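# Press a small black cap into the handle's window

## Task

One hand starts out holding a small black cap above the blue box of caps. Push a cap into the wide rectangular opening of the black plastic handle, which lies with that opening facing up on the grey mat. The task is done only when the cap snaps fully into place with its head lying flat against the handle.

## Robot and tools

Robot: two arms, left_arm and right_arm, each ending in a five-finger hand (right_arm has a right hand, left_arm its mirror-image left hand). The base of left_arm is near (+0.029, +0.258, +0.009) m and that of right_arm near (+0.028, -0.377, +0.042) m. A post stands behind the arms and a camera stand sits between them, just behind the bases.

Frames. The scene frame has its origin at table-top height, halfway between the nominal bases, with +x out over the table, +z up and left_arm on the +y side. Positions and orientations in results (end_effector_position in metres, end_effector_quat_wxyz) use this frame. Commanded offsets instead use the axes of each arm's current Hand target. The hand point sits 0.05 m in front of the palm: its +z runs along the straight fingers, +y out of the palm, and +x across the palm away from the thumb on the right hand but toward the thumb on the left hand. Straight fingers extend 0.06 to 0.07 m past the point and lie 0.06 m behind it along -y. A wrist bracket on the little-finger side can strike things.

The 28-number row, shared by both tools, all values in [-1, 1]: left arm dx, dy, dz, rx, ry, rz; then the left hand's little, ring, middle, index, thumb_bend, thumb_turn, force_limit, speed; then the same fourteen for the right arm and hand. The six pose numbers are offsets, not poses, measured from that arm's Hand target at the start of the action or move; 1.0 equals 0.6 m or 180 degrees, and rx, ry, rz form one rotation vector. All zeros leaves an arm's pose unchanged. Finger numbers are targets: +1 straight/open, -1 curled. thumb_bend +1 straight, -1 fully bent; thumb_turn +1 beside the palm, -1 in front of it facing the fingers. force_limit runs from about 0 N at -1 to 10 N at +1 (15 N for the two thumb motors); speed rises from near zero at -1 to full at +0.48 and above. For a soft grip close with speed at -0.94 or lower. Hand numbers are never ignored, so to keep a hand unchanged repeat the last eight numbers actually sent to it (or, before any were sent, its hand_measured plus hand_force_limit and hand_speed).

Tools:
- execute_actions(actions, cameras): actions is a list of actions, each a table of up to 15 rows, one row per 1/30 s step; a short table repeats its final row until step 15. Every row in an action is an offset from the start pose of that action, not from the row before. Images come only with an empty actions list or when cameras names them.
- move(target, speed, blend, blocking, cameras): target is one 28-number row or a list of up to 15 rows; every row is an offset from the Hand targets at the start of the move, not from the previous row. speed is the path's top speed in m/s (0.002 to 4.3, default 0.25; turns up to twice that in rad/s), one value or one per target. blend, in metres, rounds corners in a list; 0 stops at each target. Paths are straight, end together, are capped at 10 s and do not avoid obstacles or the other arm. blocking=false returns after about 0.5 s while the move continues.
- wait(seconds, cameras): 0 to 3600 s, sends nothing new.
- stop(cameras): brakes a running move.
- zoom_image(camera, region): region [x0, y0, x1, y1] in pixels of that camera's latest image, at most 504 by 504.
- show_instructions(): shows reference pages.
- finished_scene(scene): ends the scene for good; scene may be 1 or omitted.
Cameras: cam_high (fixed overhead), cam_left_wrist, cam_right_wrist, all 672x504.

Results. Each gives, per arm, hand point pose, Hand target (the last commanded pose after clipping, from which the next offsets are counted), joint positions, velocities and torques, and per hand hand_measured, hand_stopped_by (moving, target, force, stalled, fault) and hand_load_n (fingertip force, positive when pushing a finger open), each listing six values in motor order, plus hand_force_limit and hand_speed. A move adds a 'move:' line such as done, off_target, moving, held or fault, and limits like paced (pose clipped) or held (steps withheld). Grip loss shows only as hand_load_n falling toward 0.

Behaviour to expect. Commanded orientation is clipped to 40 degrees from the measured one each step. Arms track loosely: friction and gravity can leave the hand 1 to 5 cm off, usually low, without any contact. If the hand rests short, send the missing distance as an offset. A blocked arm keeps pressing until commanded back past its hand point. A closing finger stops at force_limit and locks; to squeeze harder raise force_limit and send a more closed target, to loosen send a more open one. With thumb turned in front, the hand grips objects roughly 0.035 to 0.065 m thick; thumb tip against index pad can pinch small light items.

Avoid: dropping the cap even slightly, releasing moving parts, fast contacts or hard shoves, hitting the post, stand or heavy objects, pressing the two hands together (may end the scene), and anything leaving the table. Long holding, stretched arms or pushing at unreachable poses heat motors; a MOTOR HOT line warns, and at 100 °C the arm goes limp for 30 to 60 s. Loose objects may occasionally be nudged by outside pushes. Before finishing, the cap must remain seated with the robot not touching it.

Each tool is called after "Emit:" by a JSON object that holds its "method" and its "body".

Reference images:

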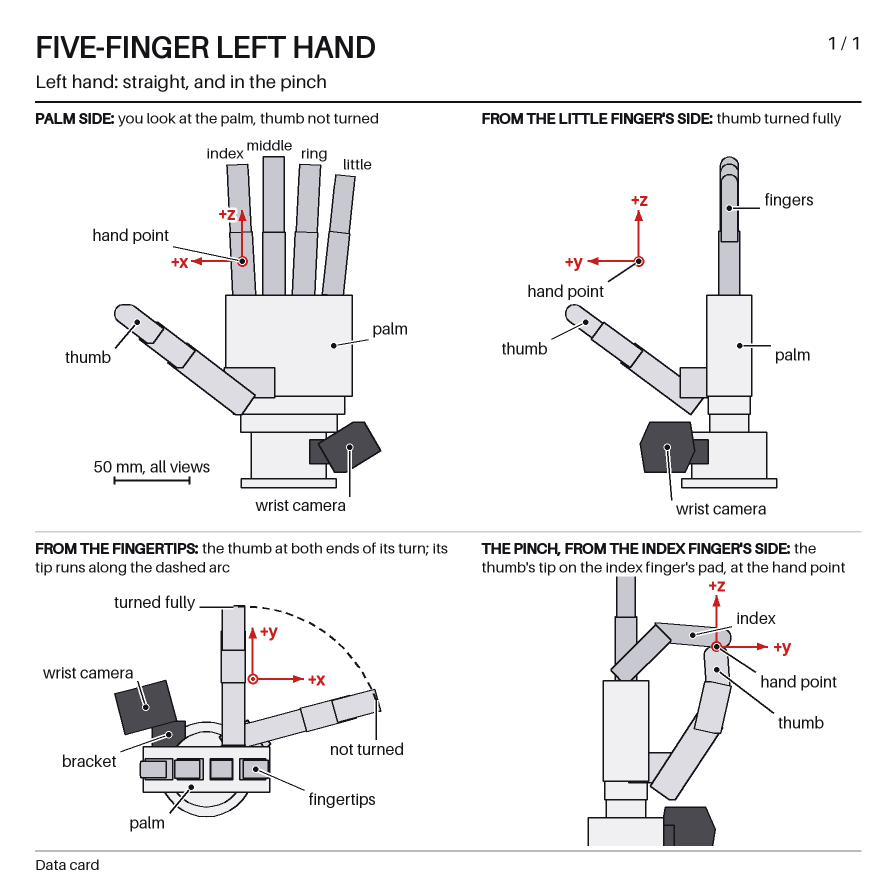

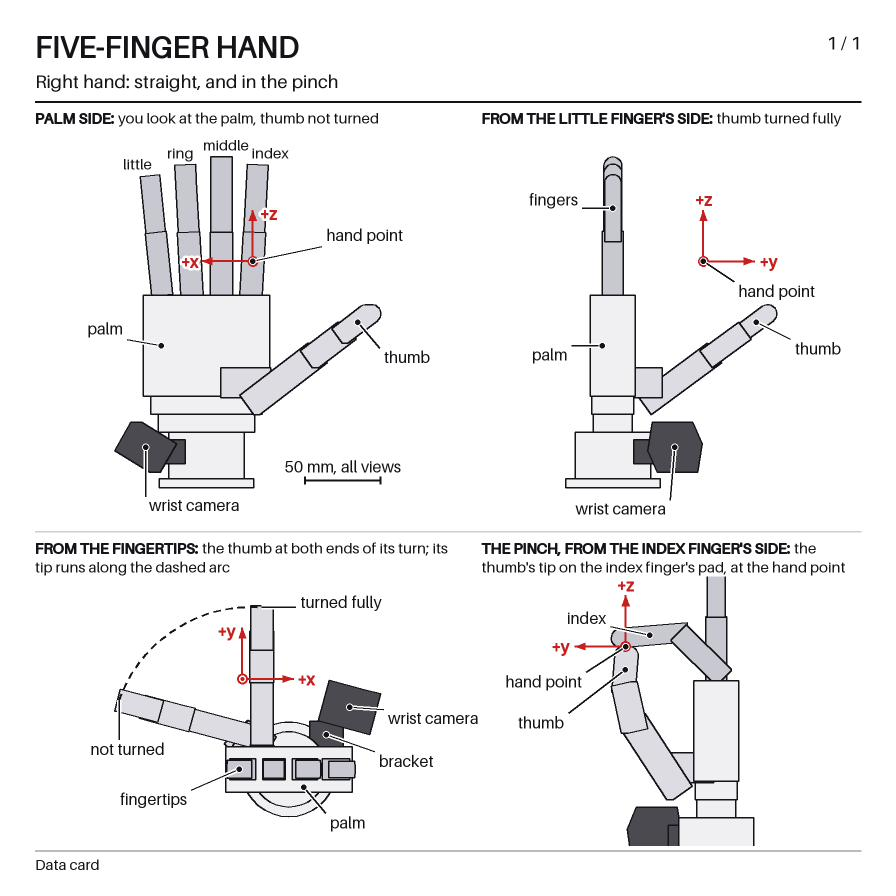

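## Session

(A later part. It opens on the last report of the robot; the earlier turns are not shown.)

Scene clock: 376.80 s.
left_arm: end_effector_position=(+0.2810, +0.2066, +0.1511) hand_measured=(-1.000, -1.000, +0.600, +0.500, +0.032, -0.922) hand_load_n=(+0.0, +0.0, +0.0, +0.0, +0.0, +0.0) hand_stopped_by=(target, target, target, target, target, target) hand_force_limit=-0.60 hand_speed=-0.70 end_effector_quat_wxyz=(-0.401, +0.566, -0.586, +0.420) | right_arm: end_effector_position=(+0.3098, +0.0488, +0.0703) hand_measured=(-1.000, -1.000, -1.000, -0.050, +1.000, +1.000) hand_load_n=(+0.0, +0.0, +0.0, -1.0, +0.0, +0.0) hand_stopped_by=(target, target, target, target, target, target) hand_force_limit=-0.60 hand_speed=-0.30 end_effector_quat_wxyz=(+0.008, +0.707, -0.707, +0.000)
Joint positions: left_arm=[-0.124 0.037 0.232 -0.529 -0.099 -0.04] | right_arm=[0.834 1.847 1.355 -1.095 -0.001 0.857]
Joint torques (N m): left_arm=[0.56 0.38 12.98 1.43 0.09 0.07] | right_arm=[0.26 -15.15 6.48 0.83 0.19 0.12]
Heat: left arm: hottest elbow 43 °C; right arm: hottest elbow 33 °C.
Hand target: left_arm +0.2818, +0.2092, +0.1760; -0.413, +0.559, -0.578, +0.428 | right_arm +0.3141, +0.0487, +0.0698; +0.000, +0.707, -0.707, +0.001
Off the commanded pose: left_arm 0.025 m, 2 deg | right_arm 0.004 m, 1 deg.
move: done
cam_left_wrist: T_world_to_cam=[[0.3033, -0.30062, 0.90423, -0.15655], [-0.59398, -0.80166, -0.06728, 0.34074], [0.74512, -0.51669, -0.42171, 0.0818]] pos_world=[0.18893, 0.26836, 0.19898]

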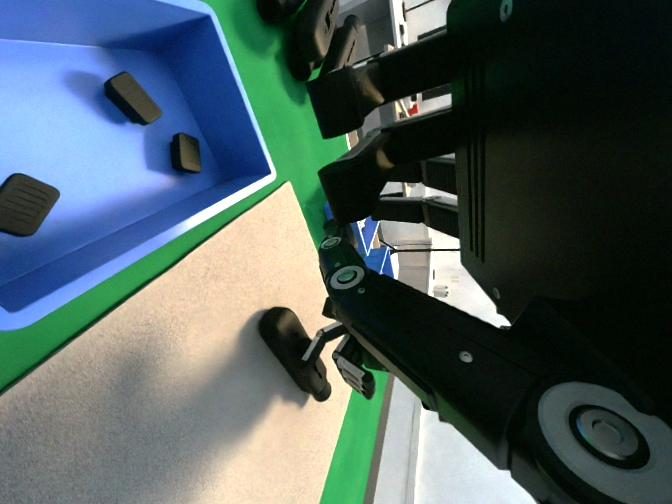

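Emit:
{"method": "move", "body": {"target": [0,0,0,0,0,0,-1.0,-1.0,0.6,0.5,0.032,-0.922,-0.6,-0.7,0.0,0,0.013,0,0,0,-1,-1,-1,-0.05,1,1,-0.6,-0.3], "speed": 0.04, "cameras": ["cam_left_wrist"]}}

Emit:
{"method": "zoom_image", "body": {"camera": "cam_left_wrist", "region": [280, 310, 380, 410]}}

Scene clock: 378.17 s.
left_arm: end_effector_position=(+0.2810, +0.2066, +0.1511) hand_measured=(-1.000, -1.000, +0.600, +0.500, +0.032, -0.922) hand_load_n=(+0.0, +0.0, +0.0, +0.0, +0.5, +0.0) hand_stopped_by=(target, target, target, target, target, target) hand_force_limit=-0.60 hand_speed=-0.70 end_effector_quat_wxyz=(-0.401, +0.566, -0.586, +0.420) | right_arm: end_effector_position=(+0.3100, +0.0489, +0.0693) hand_measured=(-1.000, -1.000, -1.000, -0.050, +1.000, +1.000) hand_load_n=(+0.5, +0.0, +0.0, -3.0, +0.0, +0.0) hand_stopped_by=(target, target, target, target, target, target) hand_force_limit=-0.60 hand_speed=-0.30 end_effector_quat_wxyz=(+0.006, +0.709, -0.705, +0.000)
Joint positions: left_arm=[-0.124 0.037 0.232 -0.529 -0.099 -0.04] | right_arm=[0.834 1.846 1.351 -1.087 -0.001 0.852]
Joint torques (N m): left_arm=[0.32 0.44 13.03 1.47 0.07 0.06] | right_arm=[0.15 -14.27 6.12 1.28 0.19 0.17]
Heat: left arm: hottest elbow 43 °C; right arm: hottest elbow 33 °C.
Hand target: left_arm +0.2818, +0.2092, +0.1760; -0.413, +0.559, -0.578, +0.428 | right_arm +0.3141, +0.0488, +0.0620; +0.000, +0.707, -0.707, +0.001
Off the commanded pose: left_arm 0.025 m, 2 deg | right_arm 0.008 m, 1 deg.
move: done
cam_left_wrist: T_world_to_cam=[[0.3033, -0.30062, 0.90423, -0.15655], [-0.59398, -0.80166, -0.06728, 0.34074], [0.74512, -0.51669, -0.42171, 0.0818]] pos_world=[0.18893, 0.26836, 0.19898]

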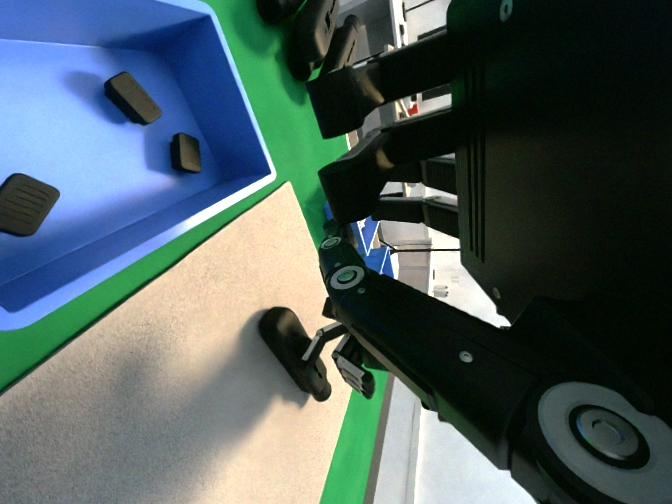

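Scaled by 5.040 from the camera's image (finer frame: 960x720).

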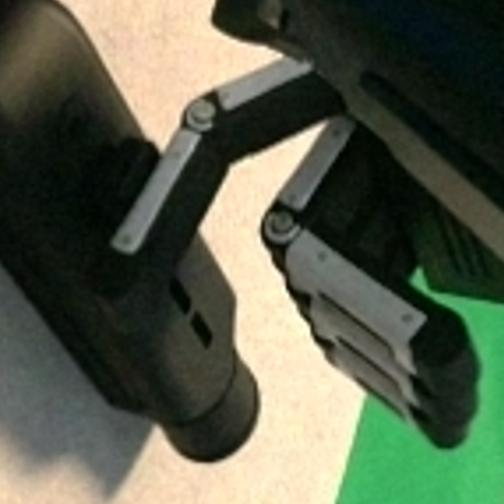

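Emit:
{"method": "move", "body": {"target": [0,0,0,0,0,0,-1.0,-1.0,0.6,0.5,0.032,-0.922,-0.6,-0.7,0.0,0,0.013,0,0,0,-1,-1,-1,-0.05,1,1,-0.6,-0.3], "speed": 0.04, "cameras": ["cam_left_wrist"]}}

Emit:
{"method": "zoom_image", "body": {"camera": "cam_left_wrist", "region": [280, 310, 380, 410]}}

Scene clock: 379.73 s.
left_arm: end_effector_position=(+0.2810, +0.2066, +0.1511) hand_measured=(-1.000, -1.000, +0.600, +0.500, +0.032, -0.922) hand_load_n=(+0.0, +0.0, +0.0, +0.0, +0.0, +0.0) hand_stopped_by=(target, target, target, target, target, target) hand_force_limit=-0.60 hand_speed=-0.70 end_effector_quat_wxyz=(-0.401, +0.566, -0.586, +0.420) | right_arm: end_effector_position=(+0.3105, +0.0484, +0.0687) hand_measured=(-1.000, -1.000, -1.000, -0.050, +1.000, +1.000) hand_load_n=(+0.0, +0.0, +0.0, -4.5, -0.5, +0.0) hand_stopped_by=(target, target, target, target, target, target) hand_force_limit=-0.60 hand_speed=-0.30 end_effector_quat_wxyz=(+0.002, +0.710, -0.704, +0.000)
Joint positions: left_arm=[-0.124 0.037 0.232 -0.529 -0.099 -0.04] | right_arm=[0.833 1.843 1.344 -1.076 -0.001 0.847]
Joint torques (N m): left_arm=[0.21 0.5 13 1.46 0.09 0.06] | right_arm=[0.21 -13.45 5.9 1.61 0.18 0.19]
Heat: left arm: hottest elbow 43 °C; right arm: hottest elbow 33 °C.
Hand target: left_arm +0.2818, +0.2092, +0.1760; -0.413, +0.559, -0.578, +0.428 | right_arm +0.3141, +0.0487, +0.0544; +0.000, +0.707, -0.707, +0.001
Off the commanded pose: left_arm 0.025 m, 2 deg | right_arm 0.015 m, 1 deg.
move: off_target (right_arm)
cam_left_wrist: T_world_to_cam=[[0.3033, -0.30062, 0.90423, -0.15655], [-0.59398, -0.80166, -0.06728, 0.34074], [0.74512, -0.51669, -0.42171, 0.0818]] pos_world=[0.18893, 0.26836, 0.19898]

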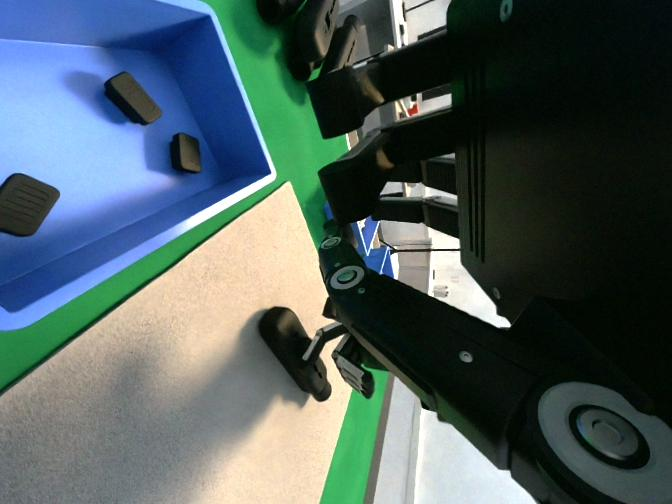

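Scaled by 5.040 from the camera's image (finer frame: 960x720).

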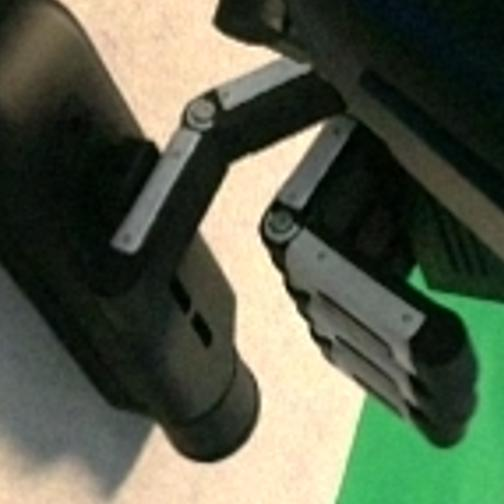

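Emit:
{"method": "move", "body": {"target": [0,0,0,0,0,0,-1.0,-1.0,0.6,0.5,0.032,-0.922,-0.6,-0.7,0.0,0,0.02,0,0,0,-1,-1,-1,-0.05,1,1,-0.6,-0.3], "speed": 0.04, "cameras": ["cam_left_wrist"]}}

Emit:
{"method": "zoom_image", "body": {"camera": "cam_left_wrist", "region": [280, 310, 340, 370]}}

Scene clock: 381.37 s.
left_arm: end_effector_position=(+0.2810, +0.2066, +0.1511) hand_measured=(-1.000, -1.000, +0.600, +0.500, +0.032, -0.922) hand_load_n=(+0.0, +0.0, +0.0, -0.5, +0.0, +0.0) hand_stopped_by=(target, target, target, target, target, target) hand_force_limit=-0.60 hand_speed=-0.70 end_effector_quat_wxyz=(-0.401, +0.566, -0.586, +0.420) | right_arm: end_effector_position=(+0.3107, +0.0482, +0.0675) hand_measured=(-1.000, -1.000, -1.000, -0.050, +1.000, +1.000) hand_load_n=(+0.0, +0.0, +0.0, -7.0, -0.5, +0.0) hand_stopped_by=(target, target, target, target, target, target) hand_force_limit=-0.60 hand_speed=-0.30 end_effector_quat_wxyz=(-0.004, +0.712, -0.702, -0.001)
Joint positions: left_arm=[-0.124 0.037 0.232 -0.529 -0.099 -0.04] | right_arm=[0.833 1.838 1.334 -1.059 -0.001 0.842]
Joint torques (N m): left_arm=[0.38 0.09 12.96 1.4 0.08 0.05] | right_arm=[0.26 -11.99 5.64 2.1 0.19 0.26]
Heat: left arm: hottest elbow 43 °C; right arm: hottest elbow 33 °C.
Hand target: left_arm +0.2818, +0.2092, +0.1760; -0.413, +0.559, -0.578, +0.428 | right_arm +0.3141, +0.0487, +0.0423; +0.000, +0.707, -0.707, +0.001
Off the commanded pose: left_arm 0.025 m, 2 deg | right_arm 0.025 m, 1 deg.
move: off_target (right_arm)
cam_left_wrist: T_world_to_cam=[[0.3033, -0.30062, 0.90423, -0.15655], [-0.59398, -0.80166, -0.06728, 0.34074], [0.74512, -0.51669, -0.42171, 0.0818]] pos_world=[0.18893, 0.26836, 0.19898]

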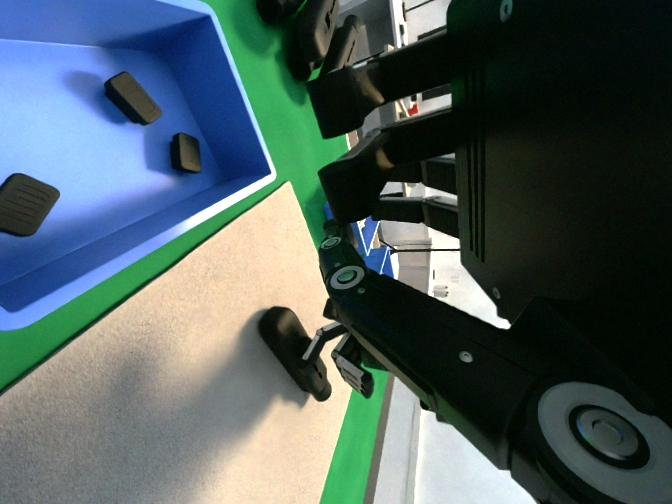

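Scaled by 8.400 from the camera's image (finer frame: 960x720).

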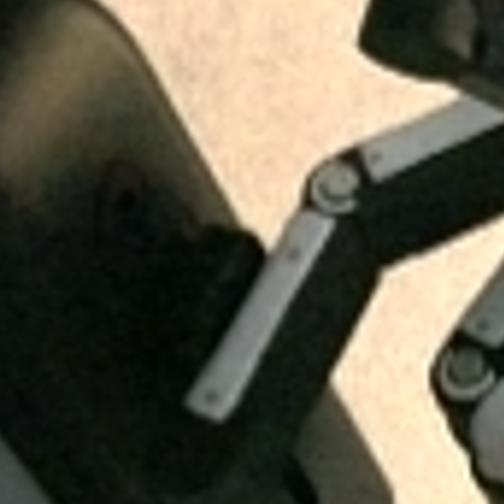

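Emit:
{"method": "move", "body": {"target": [0,0,0,0,0,0,-1.0,-1.0,0.6,0.5,0.032,-0.922,-0.6,-0.7,-0.01,-0.013,-0.12,0,0,0,-1,-1,-1,-0.05,1,1,-0.6,-0.3], "speed": 0.35, "cameras": ["cam_left_wrist"]}}

Emit:
{"method": "zoom_image", "body": {"camera": "cam_left_wrist", "region": [285, 325, 330, 370]}}

Scene clock: 383.50 s.
left_arm: end_effector_position=(+0.2810, +0.2066, +0.1511) hand_measured=(-1.000, -1.000, +0.600, +0.500, +0.032, -0.922) hand_load_n=(+0.0, +0.5, +0.0, +0.0, +0.0, +0.0) hand_stopped_by=(target, target, target, target, target, target) hand_force_limit=-0.60 hand_speed=-0.70 end_effector_quat_wxyz=(-0.401, +0.566, -0.586, +0.420) | right_arm: end_effector_position=(+0.3092, +0.0466, +0.0955) hand_measured=(-1.000, -1.000, -1.000, -0.050, +1.000, +1.000) hand_load_n=(+0.0, +0.0, +0.0, +0.0, +0.0, +0.0) hand_stopped_by=(target, target, target, target, target, target) hand_force_limit=-0.60 hand_speed=-0.30 end_effector_quat_wxyz=(+0.020, +0.712, -0.702, +0.000)
Joint positions: left_arm=[-0.124 0.037 0.232 -0.529 -0.099 -0.04] | right_arm=[0.833 1.831 1.403 -1.183 -0.002 0.841]
Joint torques (N m): left_arm=[0.38 0.26 13 1.44 0.07 0.08] | right_arm=[0.03 -15.91 9.72 -0.38 0.2 0.23]
Heat: left arm: hottest elbow 43 °C; right arm: hottest elbow 33 °C.
Hand target: left_arm +0.2818, +0.2092, +0.1760; -0.413, +0.559, -0.578, +0.428 | right_arm +0.3218, +0.0547, +0.1142; +0.000, +0.707, -0.707, +0.001
Off the commanded pose: left_arm 0.025 m, 2 deg | right_arm 0.024 m, 2 deg.
move: off_target (right_arm)
cam_left_wrist: T_world_to_cam=[[0.3033, -0.30062, 0.90423, -0.15655], [-0.59398, -0.80166, -0.06728, 0.34074], [0.74512, -0.51669, -0.42171, 0.0818]] pos_world=[0.18893, 0.26836, 0.19898]

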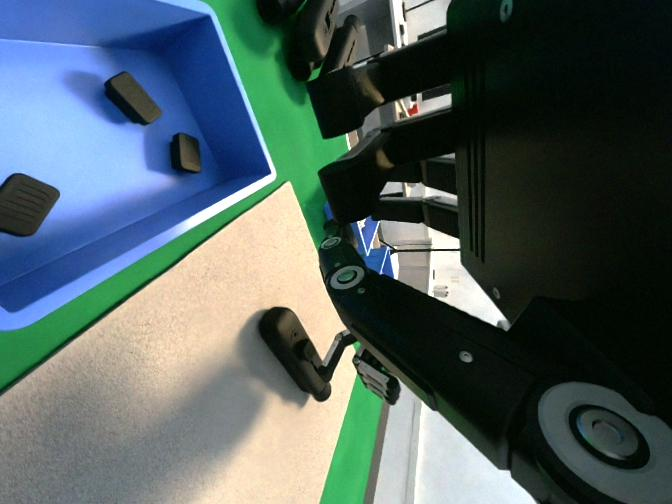

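Scaled by 11.200 from the camera's image (finer frame: 960x720).

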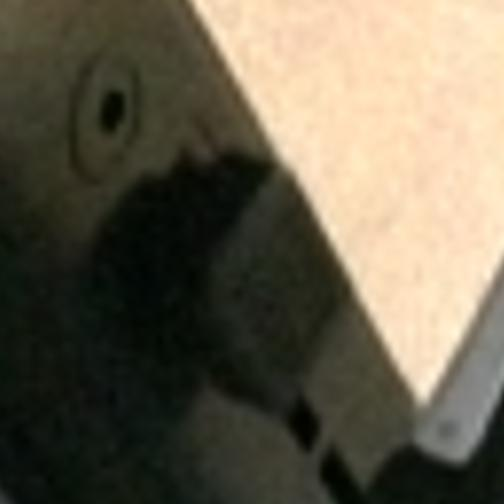

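Emit:
{"method": "move", "body": {"target": [0,0,0,0,0,0,-1.0,-1.0,0.6,0.5,0.032,-0.922,-0.6,-0.7,0.117,0.05,-0.08,0,0,0,-1,-1,-1,-0.05,1,1,-0.6,-0.3], "speed": 0.15, "cameras": ["all"]}}

Emit:
{"method": "zoom_image", "body": {"camera": "cam_left_wrist", "region": [285, 325, 330, 370]}}

Emit:
{"method": "zoom_image", "body": {"camera": "cam_high", "region": [310, 120, 375, 165]}}

Scene clock: 389.40 s.
left_arm: end_effector_position=(+0.2810, +0.2066, +0.1511) hand_measured=(-1.000, -1.000, +0.600, +0.500, +0.032, -0.922) hand_load_n=(+0.0, +0.5, +0.0, +0.0, +0.0, +0.0) hand_stopped_by=(target, target, target, target, target, target) hand_force_limit=-0.60 hand_speed=-0.70 end_effector_quat_wxyz=(-0.401, +0.566, -0.586, +0.420) | right_arm: end_effector_position=(+0.2911, -0.0100, +0.1594) hand_measured=(-1.000, -1.000, -1.000, -0.050, +1.000, +1.000) hand_load_n=(+0.0, +0.0, +0.0, +0.5, +0.0, +0.0) hand_stopped_by=(target, target, target, target, target, target) hand_force_limit=-0.60 hand_speed=-0.30 end_effector_quat_wxyz=(-0.002, +0.707, -0.707, -0.001)
Joint positions: left_arm=[-0.124 0.037 0.232 -0.529 -0.099 -0.04] | right_arm=[0.782 1.607 1.284 -1.244 -0.002 0.805]
Joint torques (N m): left_arm=[0.26 0.32 12.96 1.51 0.07 0.06] | right_arm=[-0.09 -12.86 7.27 -0.27 0.2 0.1]
Heat: left arm: hottest elbow 43 °C; right arm: hottest elbow 33 °C.
Hand target: left_arm +0.2818, +0.2092, +0.1760; -0.413, +0.559, -0.578, +0.428 | right_arm +0.2918, -0.0153, +0.1623; +0.000, +0.707, -0.707, +0.001
Off the commanded pose: left_arm 0.025 m, 2 deg | right_arm 0.006 m, 0 deg.
move: done
cam_left_wrist: T_world_to_cam=[[0.3033, -0.30062, 0.90423, -0.15655], [-0.59398, -0.80166, -0.06728, 0.34074], [0.74512, -0.51669, -0.42171, 0.0818]] pos_world=[0.18893, 0.26836, 0.19898]
cam_right_wrist: T_world_to_cam=[[-0.96945, -0.23906, 0.05483, 0.26741], [-0.1712, 0.81965, 0.54669, -0.03252], [-0.17563, 0.5206, -0.83554, 0.30516]] pos_world=[0.30727, -0.06828, 0.25809]

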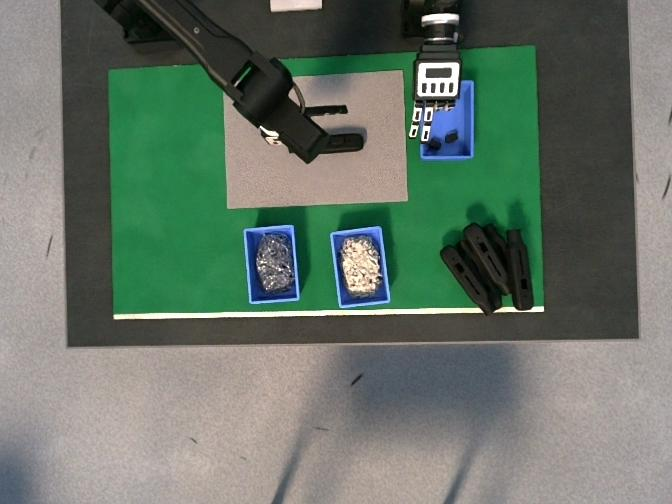

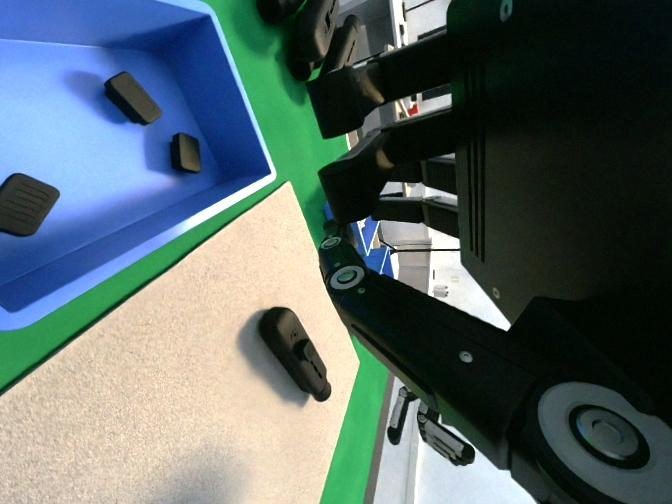

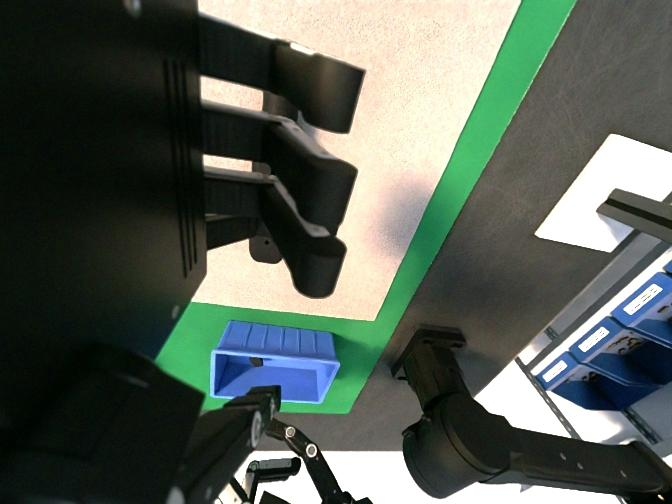

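Scaled by 11.200 from the camera's image (finer frame: 960x720).

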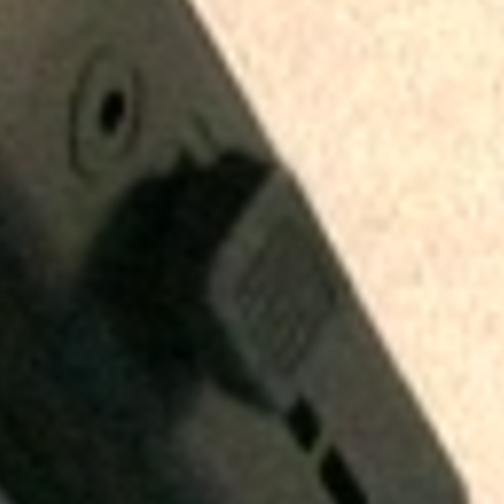

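Scaled by 7.754 from the camera's image (finer frame: 960x720).

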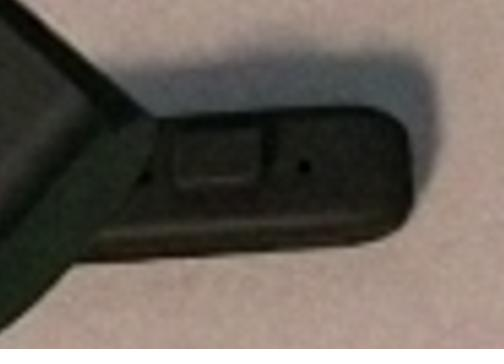

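Emit:
{"method": "move", "body": {"target": [0,0,0,0,0,0,-1.0,-1.0,0.6,0.5,0.032,-0.922,-0.6,-0.7,0.075,0.0,0.05,0,0,0,0.3,0.3,0.3,0.3,1,1,-0.6,-0.3], "speed": 0.15, "cameras": ["cam_high","cam_right_wrist"]}}

Emit:
{"method": "zoom_image", "body": {"camera": "cam_high", "region": [310, 120, 375, 165]}}

Scene clock: 394.27 s.
left_arm: end_effector_position=(+0.2810, +0.2066, +0.1511) hand_measured=(-1.000, -1.000, +0.600, +0.500, +0.032, -0.922) hand_load_n=(+0.0, +0.0, +0.0, +0.0, +0.0, +0.0) hand_stopped_by=(target, target, target, target, target, target) hand_force_limit=-0.60 hand_speed=-0.70 end_effector_quat_wxyz=(-0.401, +0.566, -0.586, +0.420) | right_arm: end_effector_position=(+0.2882, -0.0620, +0.1256) hand_measured=(+0.300, +0.300, +0.300, +0.300, +1.000, +1.000) hand_load_n=(+0.0, +0.0, +0.0, +0.0, +0.0, +0.0) hand_stopped_by=(target, target, target, target, target, target) hand_force_limit=-0.60 hand_speed=-0.30 end_effector_quat_wxyz=(+0.015, +0.705, -0.709, +0.000)
Joint positions: left_arm=[-0.124 0.037 0.232 -0.529 -0.099 -0.04] | right_arm=[0.703 1.568 1.14 -1.173 0.001 0.732]
Joint torques (N m): left_arm=[0.44 0.32 12.97 1.48 0.06 0.06] | right_arm=[0.44 -12.63 7.08 0.58 0.12 0.09]
Heat: left arm: hottest elbow 43 °C; right arm: hottest shoulder 33 °C.
Hand target: left_arm +0.2818, +0.2092, +0.1760; -0.413, +0.559, -0.578, +0.428 | right_arm +0.2920, -0.0604, +0.1325; +0.000, +0.707, -0.707, +0.001
Off the commanded pose: left_arm 0.025 m, 2 deg | right_arm 0.008 m, 2 deg.
move: done
cam_right_wrist: T_world_to_cam=[[-0.96918, -0.23187, 0.08324, 0.25081], [-0.15398, 0.83389, 0.53001, 0.02617], [-0.1923, 0.50086, -0.8439, 0.30813]] pos_world=[0.30636, -0.118, 0.22529]

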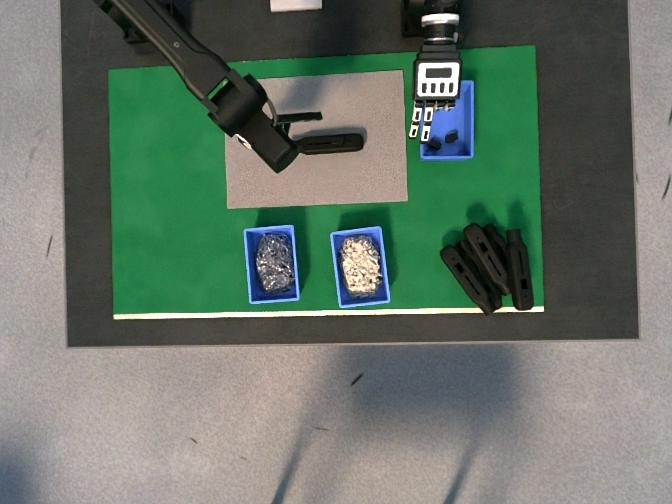

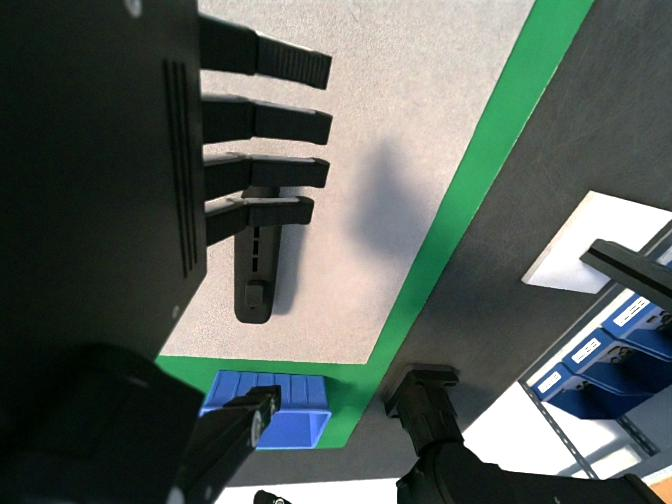

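Scaled by 7.754 from the camera's image (finer frame: 960x720).

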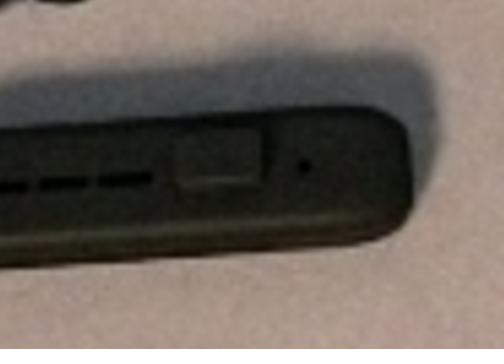

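Emit:
{"method": "zoom_image", "body": {"camera": "cam_right_wrist", "region": [230, 255, 280, 330]}}

Emit:
{"method": "zoom_image", "body": {"camera": "cam_high", "region": [325, 130, 365, 155]}}

Scaled by 6.720 from the camera's image (finer frame: 960x720).

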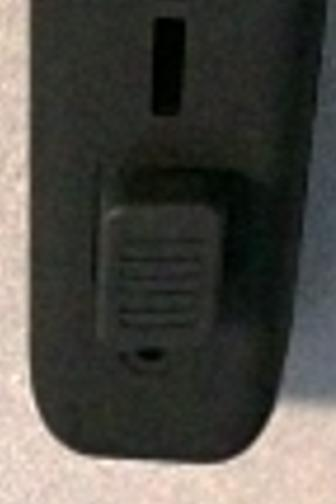

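Scaled by 12.600 from the camera's image (finer frame: 960x720).

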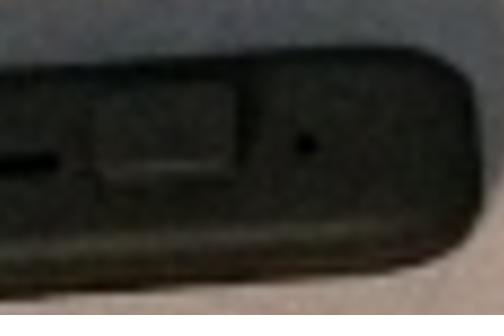

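Emit:
{"method": "move", "body": {"target": [[0,0,0,0,0,0,-1.0,-1.0,0.6,0.5,0.032,-0.922,-0.6,-0.7,0,0,0,0,0,0,-1,-1,-1,-0.05,1,1,-0.6,-0.3],[0,0,0,0,0,0,-1.0,-1.0,0.6,0.5,0.032,-0.922,-0.6,-0.7,-0.218,-0.044,0.037,0,0,0,-1,-1,-1,-0.05,1,1,-0.6,-0.3],[0,0,0,0,0,0,-1.0,-1.0,0.6,0.5,0.032,-0.922,-0.6,-0.7,-0.188,-0.041,0.058,0,0,0,-1,-1,-1,-0.05,1,1,-0.6,-0.3]], "speed": [0.12,0.12,0.08], "cameras": ["cam_left_wrist"]}}

Emit:
{"method": "zoom_image", "body": {"camera": "cam_left_wrist", "region": [280, 310, 380, 410]}}

Scene clock: 406.73 s.
left_arm: end_effector_position=(+0.2810, +0.2066, +0.1511) hand_measured=(-1.000, -1.000, +0.600, +0.500, +0.032, -0.922) hand_load_n=(+0.0, +0.0, +0.0, +0.0, +0.5, +0.0) hand_stopped_by=(target, target, target, target, target, target) hand_force_limit=-0.60 hand_speed=-0.70 end_effector_quat_wxyz=(-0.401, +0.566, -0.586, +0.420) | right_arm: end_effector_position=(+0.3095, +0.0526, +0.0923) hand_measured=(-1.000, -1.000, -1.000, -0.050, +1.000, +1.000) hand_load_n=(+0.0, +0.5, +0.0, +0.0, +0.0, +0.0) hand_stopped_by=(target, target, target, target, target, target) hand_force_limit=-0.60 hand_speed=-0.30 end_effector_quat_wxyz=(+0.012, +0.708, -0.706, +0.001)
Joint positions: left_arm=[-0.124 0.037 0.232 -0.529 -0.099 -0.04] | right_arm=[0.84 1.832 1.398 -1.159 0.001 0.86]
Joint torques (N m): left_arm=[0.38 0.44 12.9 1.48 0.06 0.06] | right_arm=[-0.21 -15.68 7.09 0.59 0.11 0.09]
Heat: left arm: hottest elbow 43 °C; right arm: hottest elbow 34 °C.
Hand target: left_arm +0.2818, +0.2092, +0.1760; -0.413, +0.559, -0.578, +0.428 | right_arm +0.3165, +0.0525, +0.0975; +0.000, +0.707, -0.707, +0.001
Off the commanded pose: left_arm 0.025 m, 2 deg | right_arm 0.009 m, 1 deg.
move: done
cam_left_wrist: T_world_to_cam=[[0.3033, -0.30062, 0.90423, -0.15655], [-0.59398, -0.80166, -0.06728, 0.34074], [0.74512, -0.51669, -0.42171, 0.0818]] pos_world=[0.18893, 0.26836, 0.19898]

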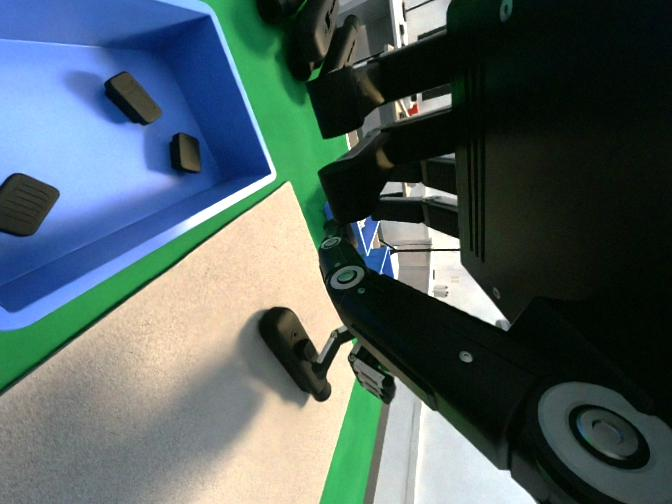

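Scaled by 5.040 from the camera's image (finer frame: 960x720).

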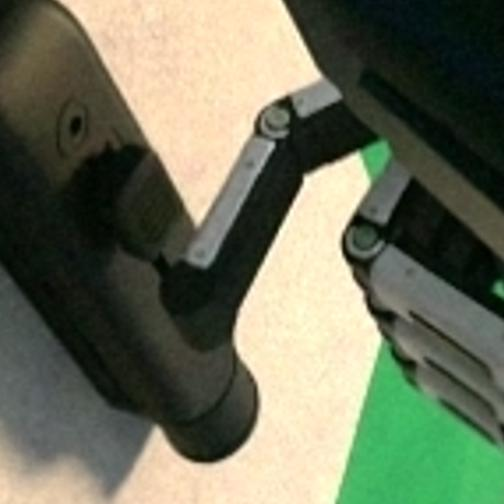

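Emit:
{"method": "move", "body": {"target": [0,0,0,0,0,0,-1.0,-1.0,0.6,0.5,0.032,-0.922,-0.6,-0.7,0.005,-0.010,0.037,0,0,0,-1,-1,-1,-0.05,1,1,-0.6,-0.3], "speed": 0.08, "cameras": ["cam_left_wrist"]}}

Emit:
{"method": "zoom_image", "body": {"camera": "cam_left_wrist", "region": [280, 310, 380, 410]}}

Scene clock: 408.83 s.
left_arm: end_effector_position=(+0.2810, +0.2066, +0.1511) hand_measured=(-1.000, -1.000, +0.600, +0.500, +0.032, -0.922) hand_load_n=(+0.0, +0.0, +0.0, +0.0, +0.0, +0.0) hand_stopped_by=(target, target, target, target, target, target) hand_force_limit=-0.60 hand_speed=-0.70 end_effector_quat_wxyz=(-0.401, +0.566, -0.586, +0.420) | right_arm: end_effector_position=(+0.3184, +0.0512, +0.0834) hand_measured=(-1.000, -1.000, -1.000, -0.050, +1.000, +1.000) hand_load_n=(+0.0, +0.0, +0.0, +0.0, +0.0, +0.0) hand_stopped_by=(target, target, target, target, target, target) hand_force_limit=-0.60 hand_speed=-0.30 end_effector_quat_wxyz=(-0.002, +0.707, -0.707, +0.000)
Joint positions: left_arm=[-0.124 0.037 0.232 -0.529 -0.099 -0.04] | right_arm=[0.826 1.835 1.378 -1.109 0.001 0.848]
Joint torques (N m): left_arm=[0.44 0.44 12.93 1.48 0.07 0.08] | right_arm=[-0.09 -13.86 6.86 0.65 0.11 0.09]
Heat: left arm: hottest elbow 43 °C; right arm: hottest elbow 34 °C.
Hand target: left_arm +0.2818, +0.2092, +0.1760; -0.413, +0.559, -0.578, +0.428 | right_arm +0.3225, +0.0494, +0.0754; +0.000, +0.707, -0.707, +0.001
Off the commanded pose: left_arm 0.025 m, 2 deg | right_arm 0.009 m, 0 deg.
move: done
cam_left_wrist: T_world_to_cam=[[0.3033, -0.30062, 0.90423, -0.15655], [-0.59398, -0.80166, -0.06728, 0.34074], [0.74512, -0.51669, -0.42171, 0.0818]] pos_world=[0.18893, 0.26836, 0.19898]

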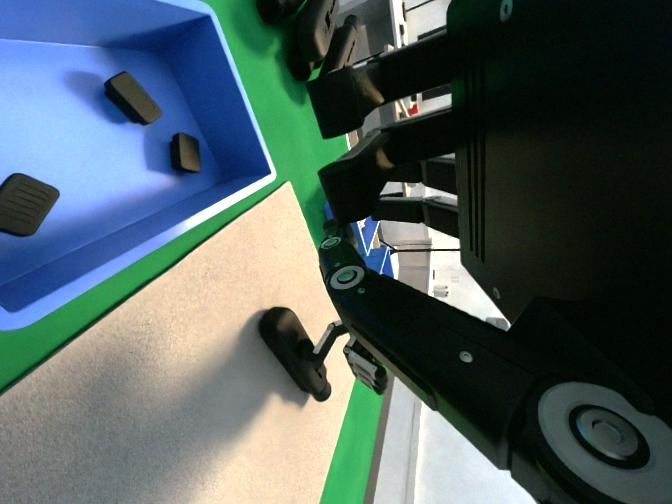

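Scaled by 5.040 from the camera's image (finer frame: 960x720).

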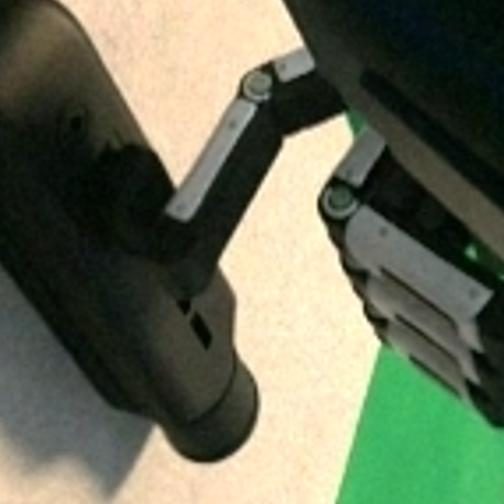

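Emit:
{"method": "move", "body": {"target": [0,0,0,0,0,0,-1.0,-1.0,0.6,0.5,0.032,-0.922,-0.6,-0.7,0.008,0.003,0.022,0,0,0,-1,-1,-1,-0.05,1,1,-0.6,-0.3], "speed": 0.06, "cameras": ["cam_left_wrist"]}}

Emit:
{"method": "zoom_image", "body": {"camera": "cam_left_wrist", "region": [280, 310, 380, 410]}}

Scene clock: 410.43 s.
left_arm: end_effector_position=(+0.2810, +0.2066, +0.1511) hand_measured=(-1.000, -1.000, +0.600, +0.500, +0.032, -0.922) hand_load_n=(+0.0, +0.0, +0.0, +0.0, +0.0, +0.0) hand_stopped_by=(target, target, target, target, target, target) hand_force_limit=-0.60 hand_speed=-0.70 end_effector_quat_wxyz=(-0.401, +0.566, -0.586, +0.420) | right_arm: end_effector_position=(+0.3158, +0.0467, +0.0702) hand_measured=(-1.000, -1.000, -1.000, -0.050, +1.000, +1.000) hand_load_n=(+0.0, +0.0, +0.0, -0.5, +0.0, +0.0) hand_stopped_by=(target, target, target, target, target, target) hand_force_limit=-0.60 hand_speed=-0.30 end_effector_quat_wxyz=(-0.002, +0.708, -0.706, +0.000)
Joint positions: left_arm=[-0.124 0.037 0.232 -0.529 -0.099 -0.04] | right_arm=[0.824 1.84 1.346 -1.074 0.001 0.844]
Joint torques (N m): left_arm=[0.5 0.56 12.89 1.43 0.06 0.06] | right_arm=[-0.15 -13.74 6.76 0.7 0.1 0.09]
Heat: left arm: hottest elbow 43 °C; right arm: hottest elbow 33 °C.
Hand target: left_arm +0.2818, +0.2092, +0.1760; -0.413, +0.559, -0.578, +0.428 | right_arm +0.3207, +0.0444, +0.0620; +0.000, +0.707, -0.707, +0.001
Off the commanded pose: left_arm 0.025 m, 2 deg | right_arm 0.010 m, 0 deg.
move: done
cam_left_wrist: T_world_to_cam=[[0.3033, -0.30062, 0.90423, -0.15655], [-0.59398, -0.80166, -0.06728, 0.34074], [0.74512, -0.51669, -0.42171, 0.0818]] pos_world=[0.18893, 0.26836, 0.19898]

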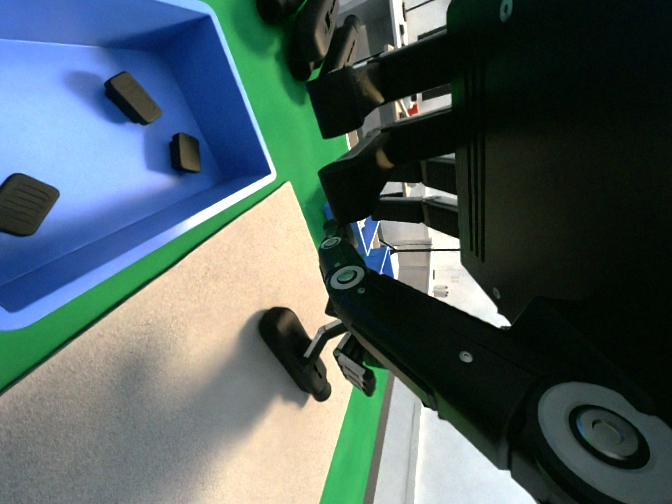

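Scaled by 5.040 from the camera's image (finer frame: 960x720).

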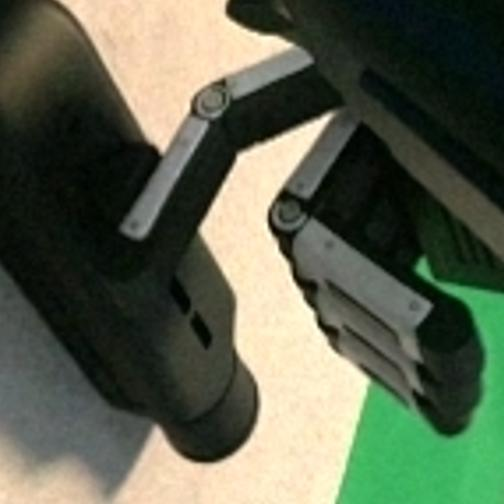

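Emit:
{"method": "move", "body": {"target": [0,0,0,0,0,0,-1.0,-1.0,0.6,0.5,0.032,-0.922,-0.6,-0.7,-0.005,-0.003,0.018,0,0,0,-1,-1,-1,-0.05,1,1,-0.6,-0.3], "speed": 0.04}}

Scene clock: 411.80 s.
left_arm: end_effector_position=(+0.2810, +0.2066, +0.1511) hand_measured=(-1.000, -1.000, +0.600, +0.500, +0.032, -0.922) hand_load_n=(+0.5, +0.0, +0.0, +0.0, +0.0, +0.0) hand_stopped_by=(target, target, target, target, target, target) hand_force_limit=-0.60 hand_speed=-0.70 end_effector_quat_wxyz=(-0.401, +0.566, -0.586, +0.420) | right_arm: end_effector_position=(+0.3171, +0.0483, +0.0697) hand_measured=(-1.000, -1.000, -1.000, -0.050, +1.000, +1.000) hand_load_n=(+0.0, +0.5, +0.0, -3.0, +0.0, +0.0) hand_stopped_by=(target, target, target, target, target, target) hand_force_limit=-0.60 hand_speed=-0.30 end_effector_quat_wxyz=(-0.006, +0.710, -0.704, +0.000)
Joint positions: left_arm=[-0.124 0.037 0.232 -0.529 -0.099 -0.04] | right_arm=[0.824 1.841 1.346 -1.064 0 0.839]
Joint torques (N m): left_arm=[0.26 0.03 12.96 1.44 0.09 0.06] | right_arm=[-0.09 -12.45 6.68 1.21 0.13 0.16]
Heat: left arm: hottest elbow 44 °C; right arm: hottest elbow 33 °C.
Hand target: left_arm +0.2818, +0.2092, +0.1760; -0.413, +0.559, -0.578, +0.428 | right_arm +0.3225, +0.0474, +0.0512; +0.000, +0.707, -0.707, +0.001
Off the commanded pose: left_arm 0.025 m, 2 deg | right_arm 0.019 m, 1 deg.
move: off_target (right_arm)

Emit:
{"method": "move", "body": {"target": [0,0,0,0,0,0,-1.0,-1.0,0.6,0.5,0.032,-0.922,-0.6,-0.7,0,0,0.018,0,0,0,-1,-1,-1,-0.05,1,1,-0.6,-0.3], "speed": 0.04, "cameras": ["cam_left_wrist"]}}

Emit:
{"method": "zoom_image", "body": {"camera": "cam_left_wrist", "region": [280, 310, 340, 370]}}

Scene clock: 413.13 s.
left_arm: end_effector_position=(+0.2810, +0.2066, +0.1511) hand_measured=(-1.000, -1.000, +0.600, +0.500, +0.032, -0.922) hand_load_n=(+0.0, +0.0, +0.0, +0.0, +0.0, -0.5) hand_stopped_by=(target, target, target, target, target, target) hand_force_limit=-0.60 hand_speed=-0.70 end_effector_quat_wxyz=(-0.401, +0.566, -0.586, +0.420) | right_arm: end_effector_position=(+0.3203, +0.0537, +0.0688) hand_measured=(-1.000, -1.000, -1.000, -0.050, +1.000, +1.000) hand_load_n=(+0.0, +0.0, +0.0, -5.0, -0.5, +0.0) hand_stopped_by=(target, target, target, target, target, target) hand_force_limit=-0.60 hand_speed=-0.30 end_effector_quat_wxyz=(-0.017, +0.710, -0.704, -0.004)
Joint positions: left_arm=[-0.124 0.037 0.232 -0.529 -0.099 -0.04] | right_arm=[0.824 1.843 1.346 -1.04 -0.006 0.837]
Joint torques (N m): left_arm=[0.44 0.26 12.98 1.5 0.06 0.08] | right_arm=[-0.09 -11.81 5.83 1.28 0.36 0.17]
Heat: left arm: hottest elbow 44 °C; right arm: hottest elbow 33 °C.
Hand target: left_arm +0.2818, +0.2092, +0.1760; -0.413, +0.559, -0.578, +0.428 | right_arm +0.3225, +0.0475, +0.0405; +0.000, +0.707, -0.707, +0.001
Off the commanded pose: left_arm 0.025 m, 2 deg | right_arm 0.029 m, 2 deg.
move: off_target (right_arm)
cam_left_wrist: T_world_to_cam=[[0.3033, -0.30062, 0.90423, -0.15655], [-0.59398, -0.80166, -0.06728, 0.34074], [0.74512, -0.51669, -0.42171, 0.0818]] pos_world=[0.18893, 0.26836, 0.19898]

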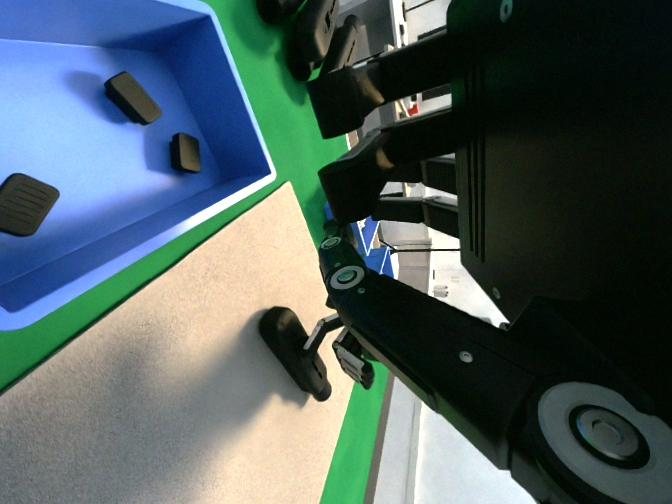

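Scaled by 8.400 from the camera's image (finer frame: 960x720).

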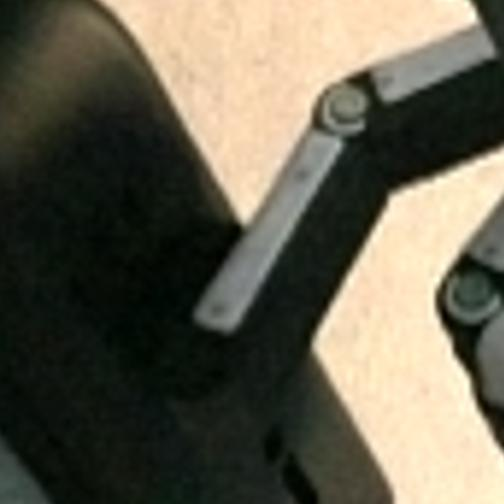

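Emit:
{"method": "move", "body": {"target": [0,0,0,0,0,0,-1.0,-1.0,0.6,0.5,0.032,-0.922,-0.6,-0.7,0,0.0,0.025,0,0,0,-1,-1,-1,-0.05,1,1,-0.6,-0.3], "speed": 0.04, "cameras": ["cam_left_wrist"]}}

Emit:
{"method": "zoom_image", "body": {"camera": "cam_left_wrist", "region": [280, 310, 340, 370]}}

Scene clock: 415.27 s.
left_arm: end_effector_position=(+0.2810, +0.2066, +0.1511) hand_measured=(-1.000, -1.000, +0.600, +0.500, +0.032, -0.922) hand_load_n=(+0.0, +0.0, +0.0, +0.0, +0.0, +0.0) hand_stopped_by=(target, target, target, target, target, target) hand_force_limit=-0.60 hand_speed=-0.70 end_effector_quat_wxyz=(-0.401, +0.566, -0.586, +0.420) | right_arm: end_effector_position=(+0.3213, +0.0563, +0.0663) hand_measured=(-1.000, -1.000, -1.000, -0.050, +1.000, +1.000) hand_load_n=(+0.0, +0.0, +0.0, -9.0, +0.0, +0.0) hand_stopped_by=(target, target, target, target, target, target) hand_force_limit=-0.60 hand_speed=-0.30 end_effector_quat_wxyz=(-0.024, +0.711, -0.703, -0.007)
Joint positions: left_arm=[-0.124 0.037 0.232 -0.529 -0.099 -0.04] | right_arm=[0.824 1.843 1.338 -1.016 -0.011 0.836]
Joint torques (N m): left_arm=[0.5 0.32 13 1.36 0.09 0.05] | right_arm=[-0.09 -10.64 5.2 1.72 0.54 0.19]
Heat: left arm: hottest elbow 44 °C; right arm: hottest elbow 33 °C.
Hand target: left_arm +0.2818, +0.2092, +0.1760; -0.413, +0.559, -0.578, +0.428 | right_arm +0.3226, +0.0475, +0.0256; +0.000, +0.707, -0.707, +0.001
Off the commanded pose: left_arm 0.025 m, 2 deg | right_arm 0.042 m, 3 deg.
move: off_target (right_arm)
cam_left_wrist: T_world_to_cam=[[0.3033, -0.30062, 0.90423, -0.15655], [-0.59398, -0.80166, -0.06728, 0.34074], [0.74512, -0.51669, -0.42171, 0.0818]] pos_world=[0.18893, 0.26836, 0.19898]

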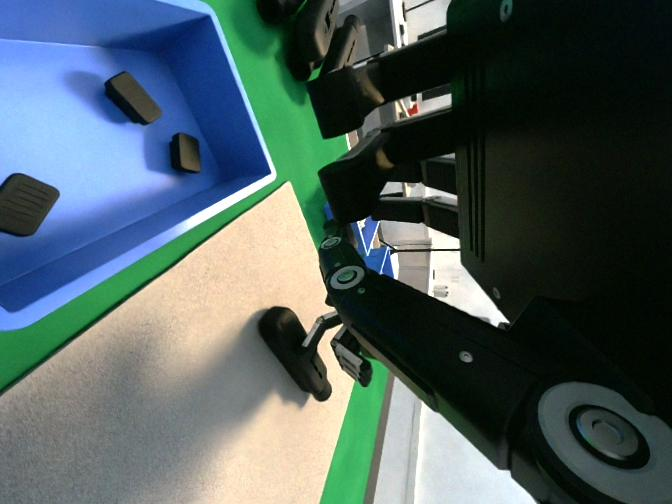

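Scaled by 8.400 from the camera's image (finer frame: 960x720).

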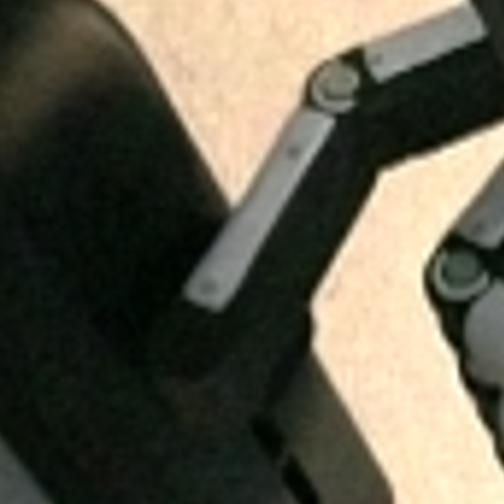

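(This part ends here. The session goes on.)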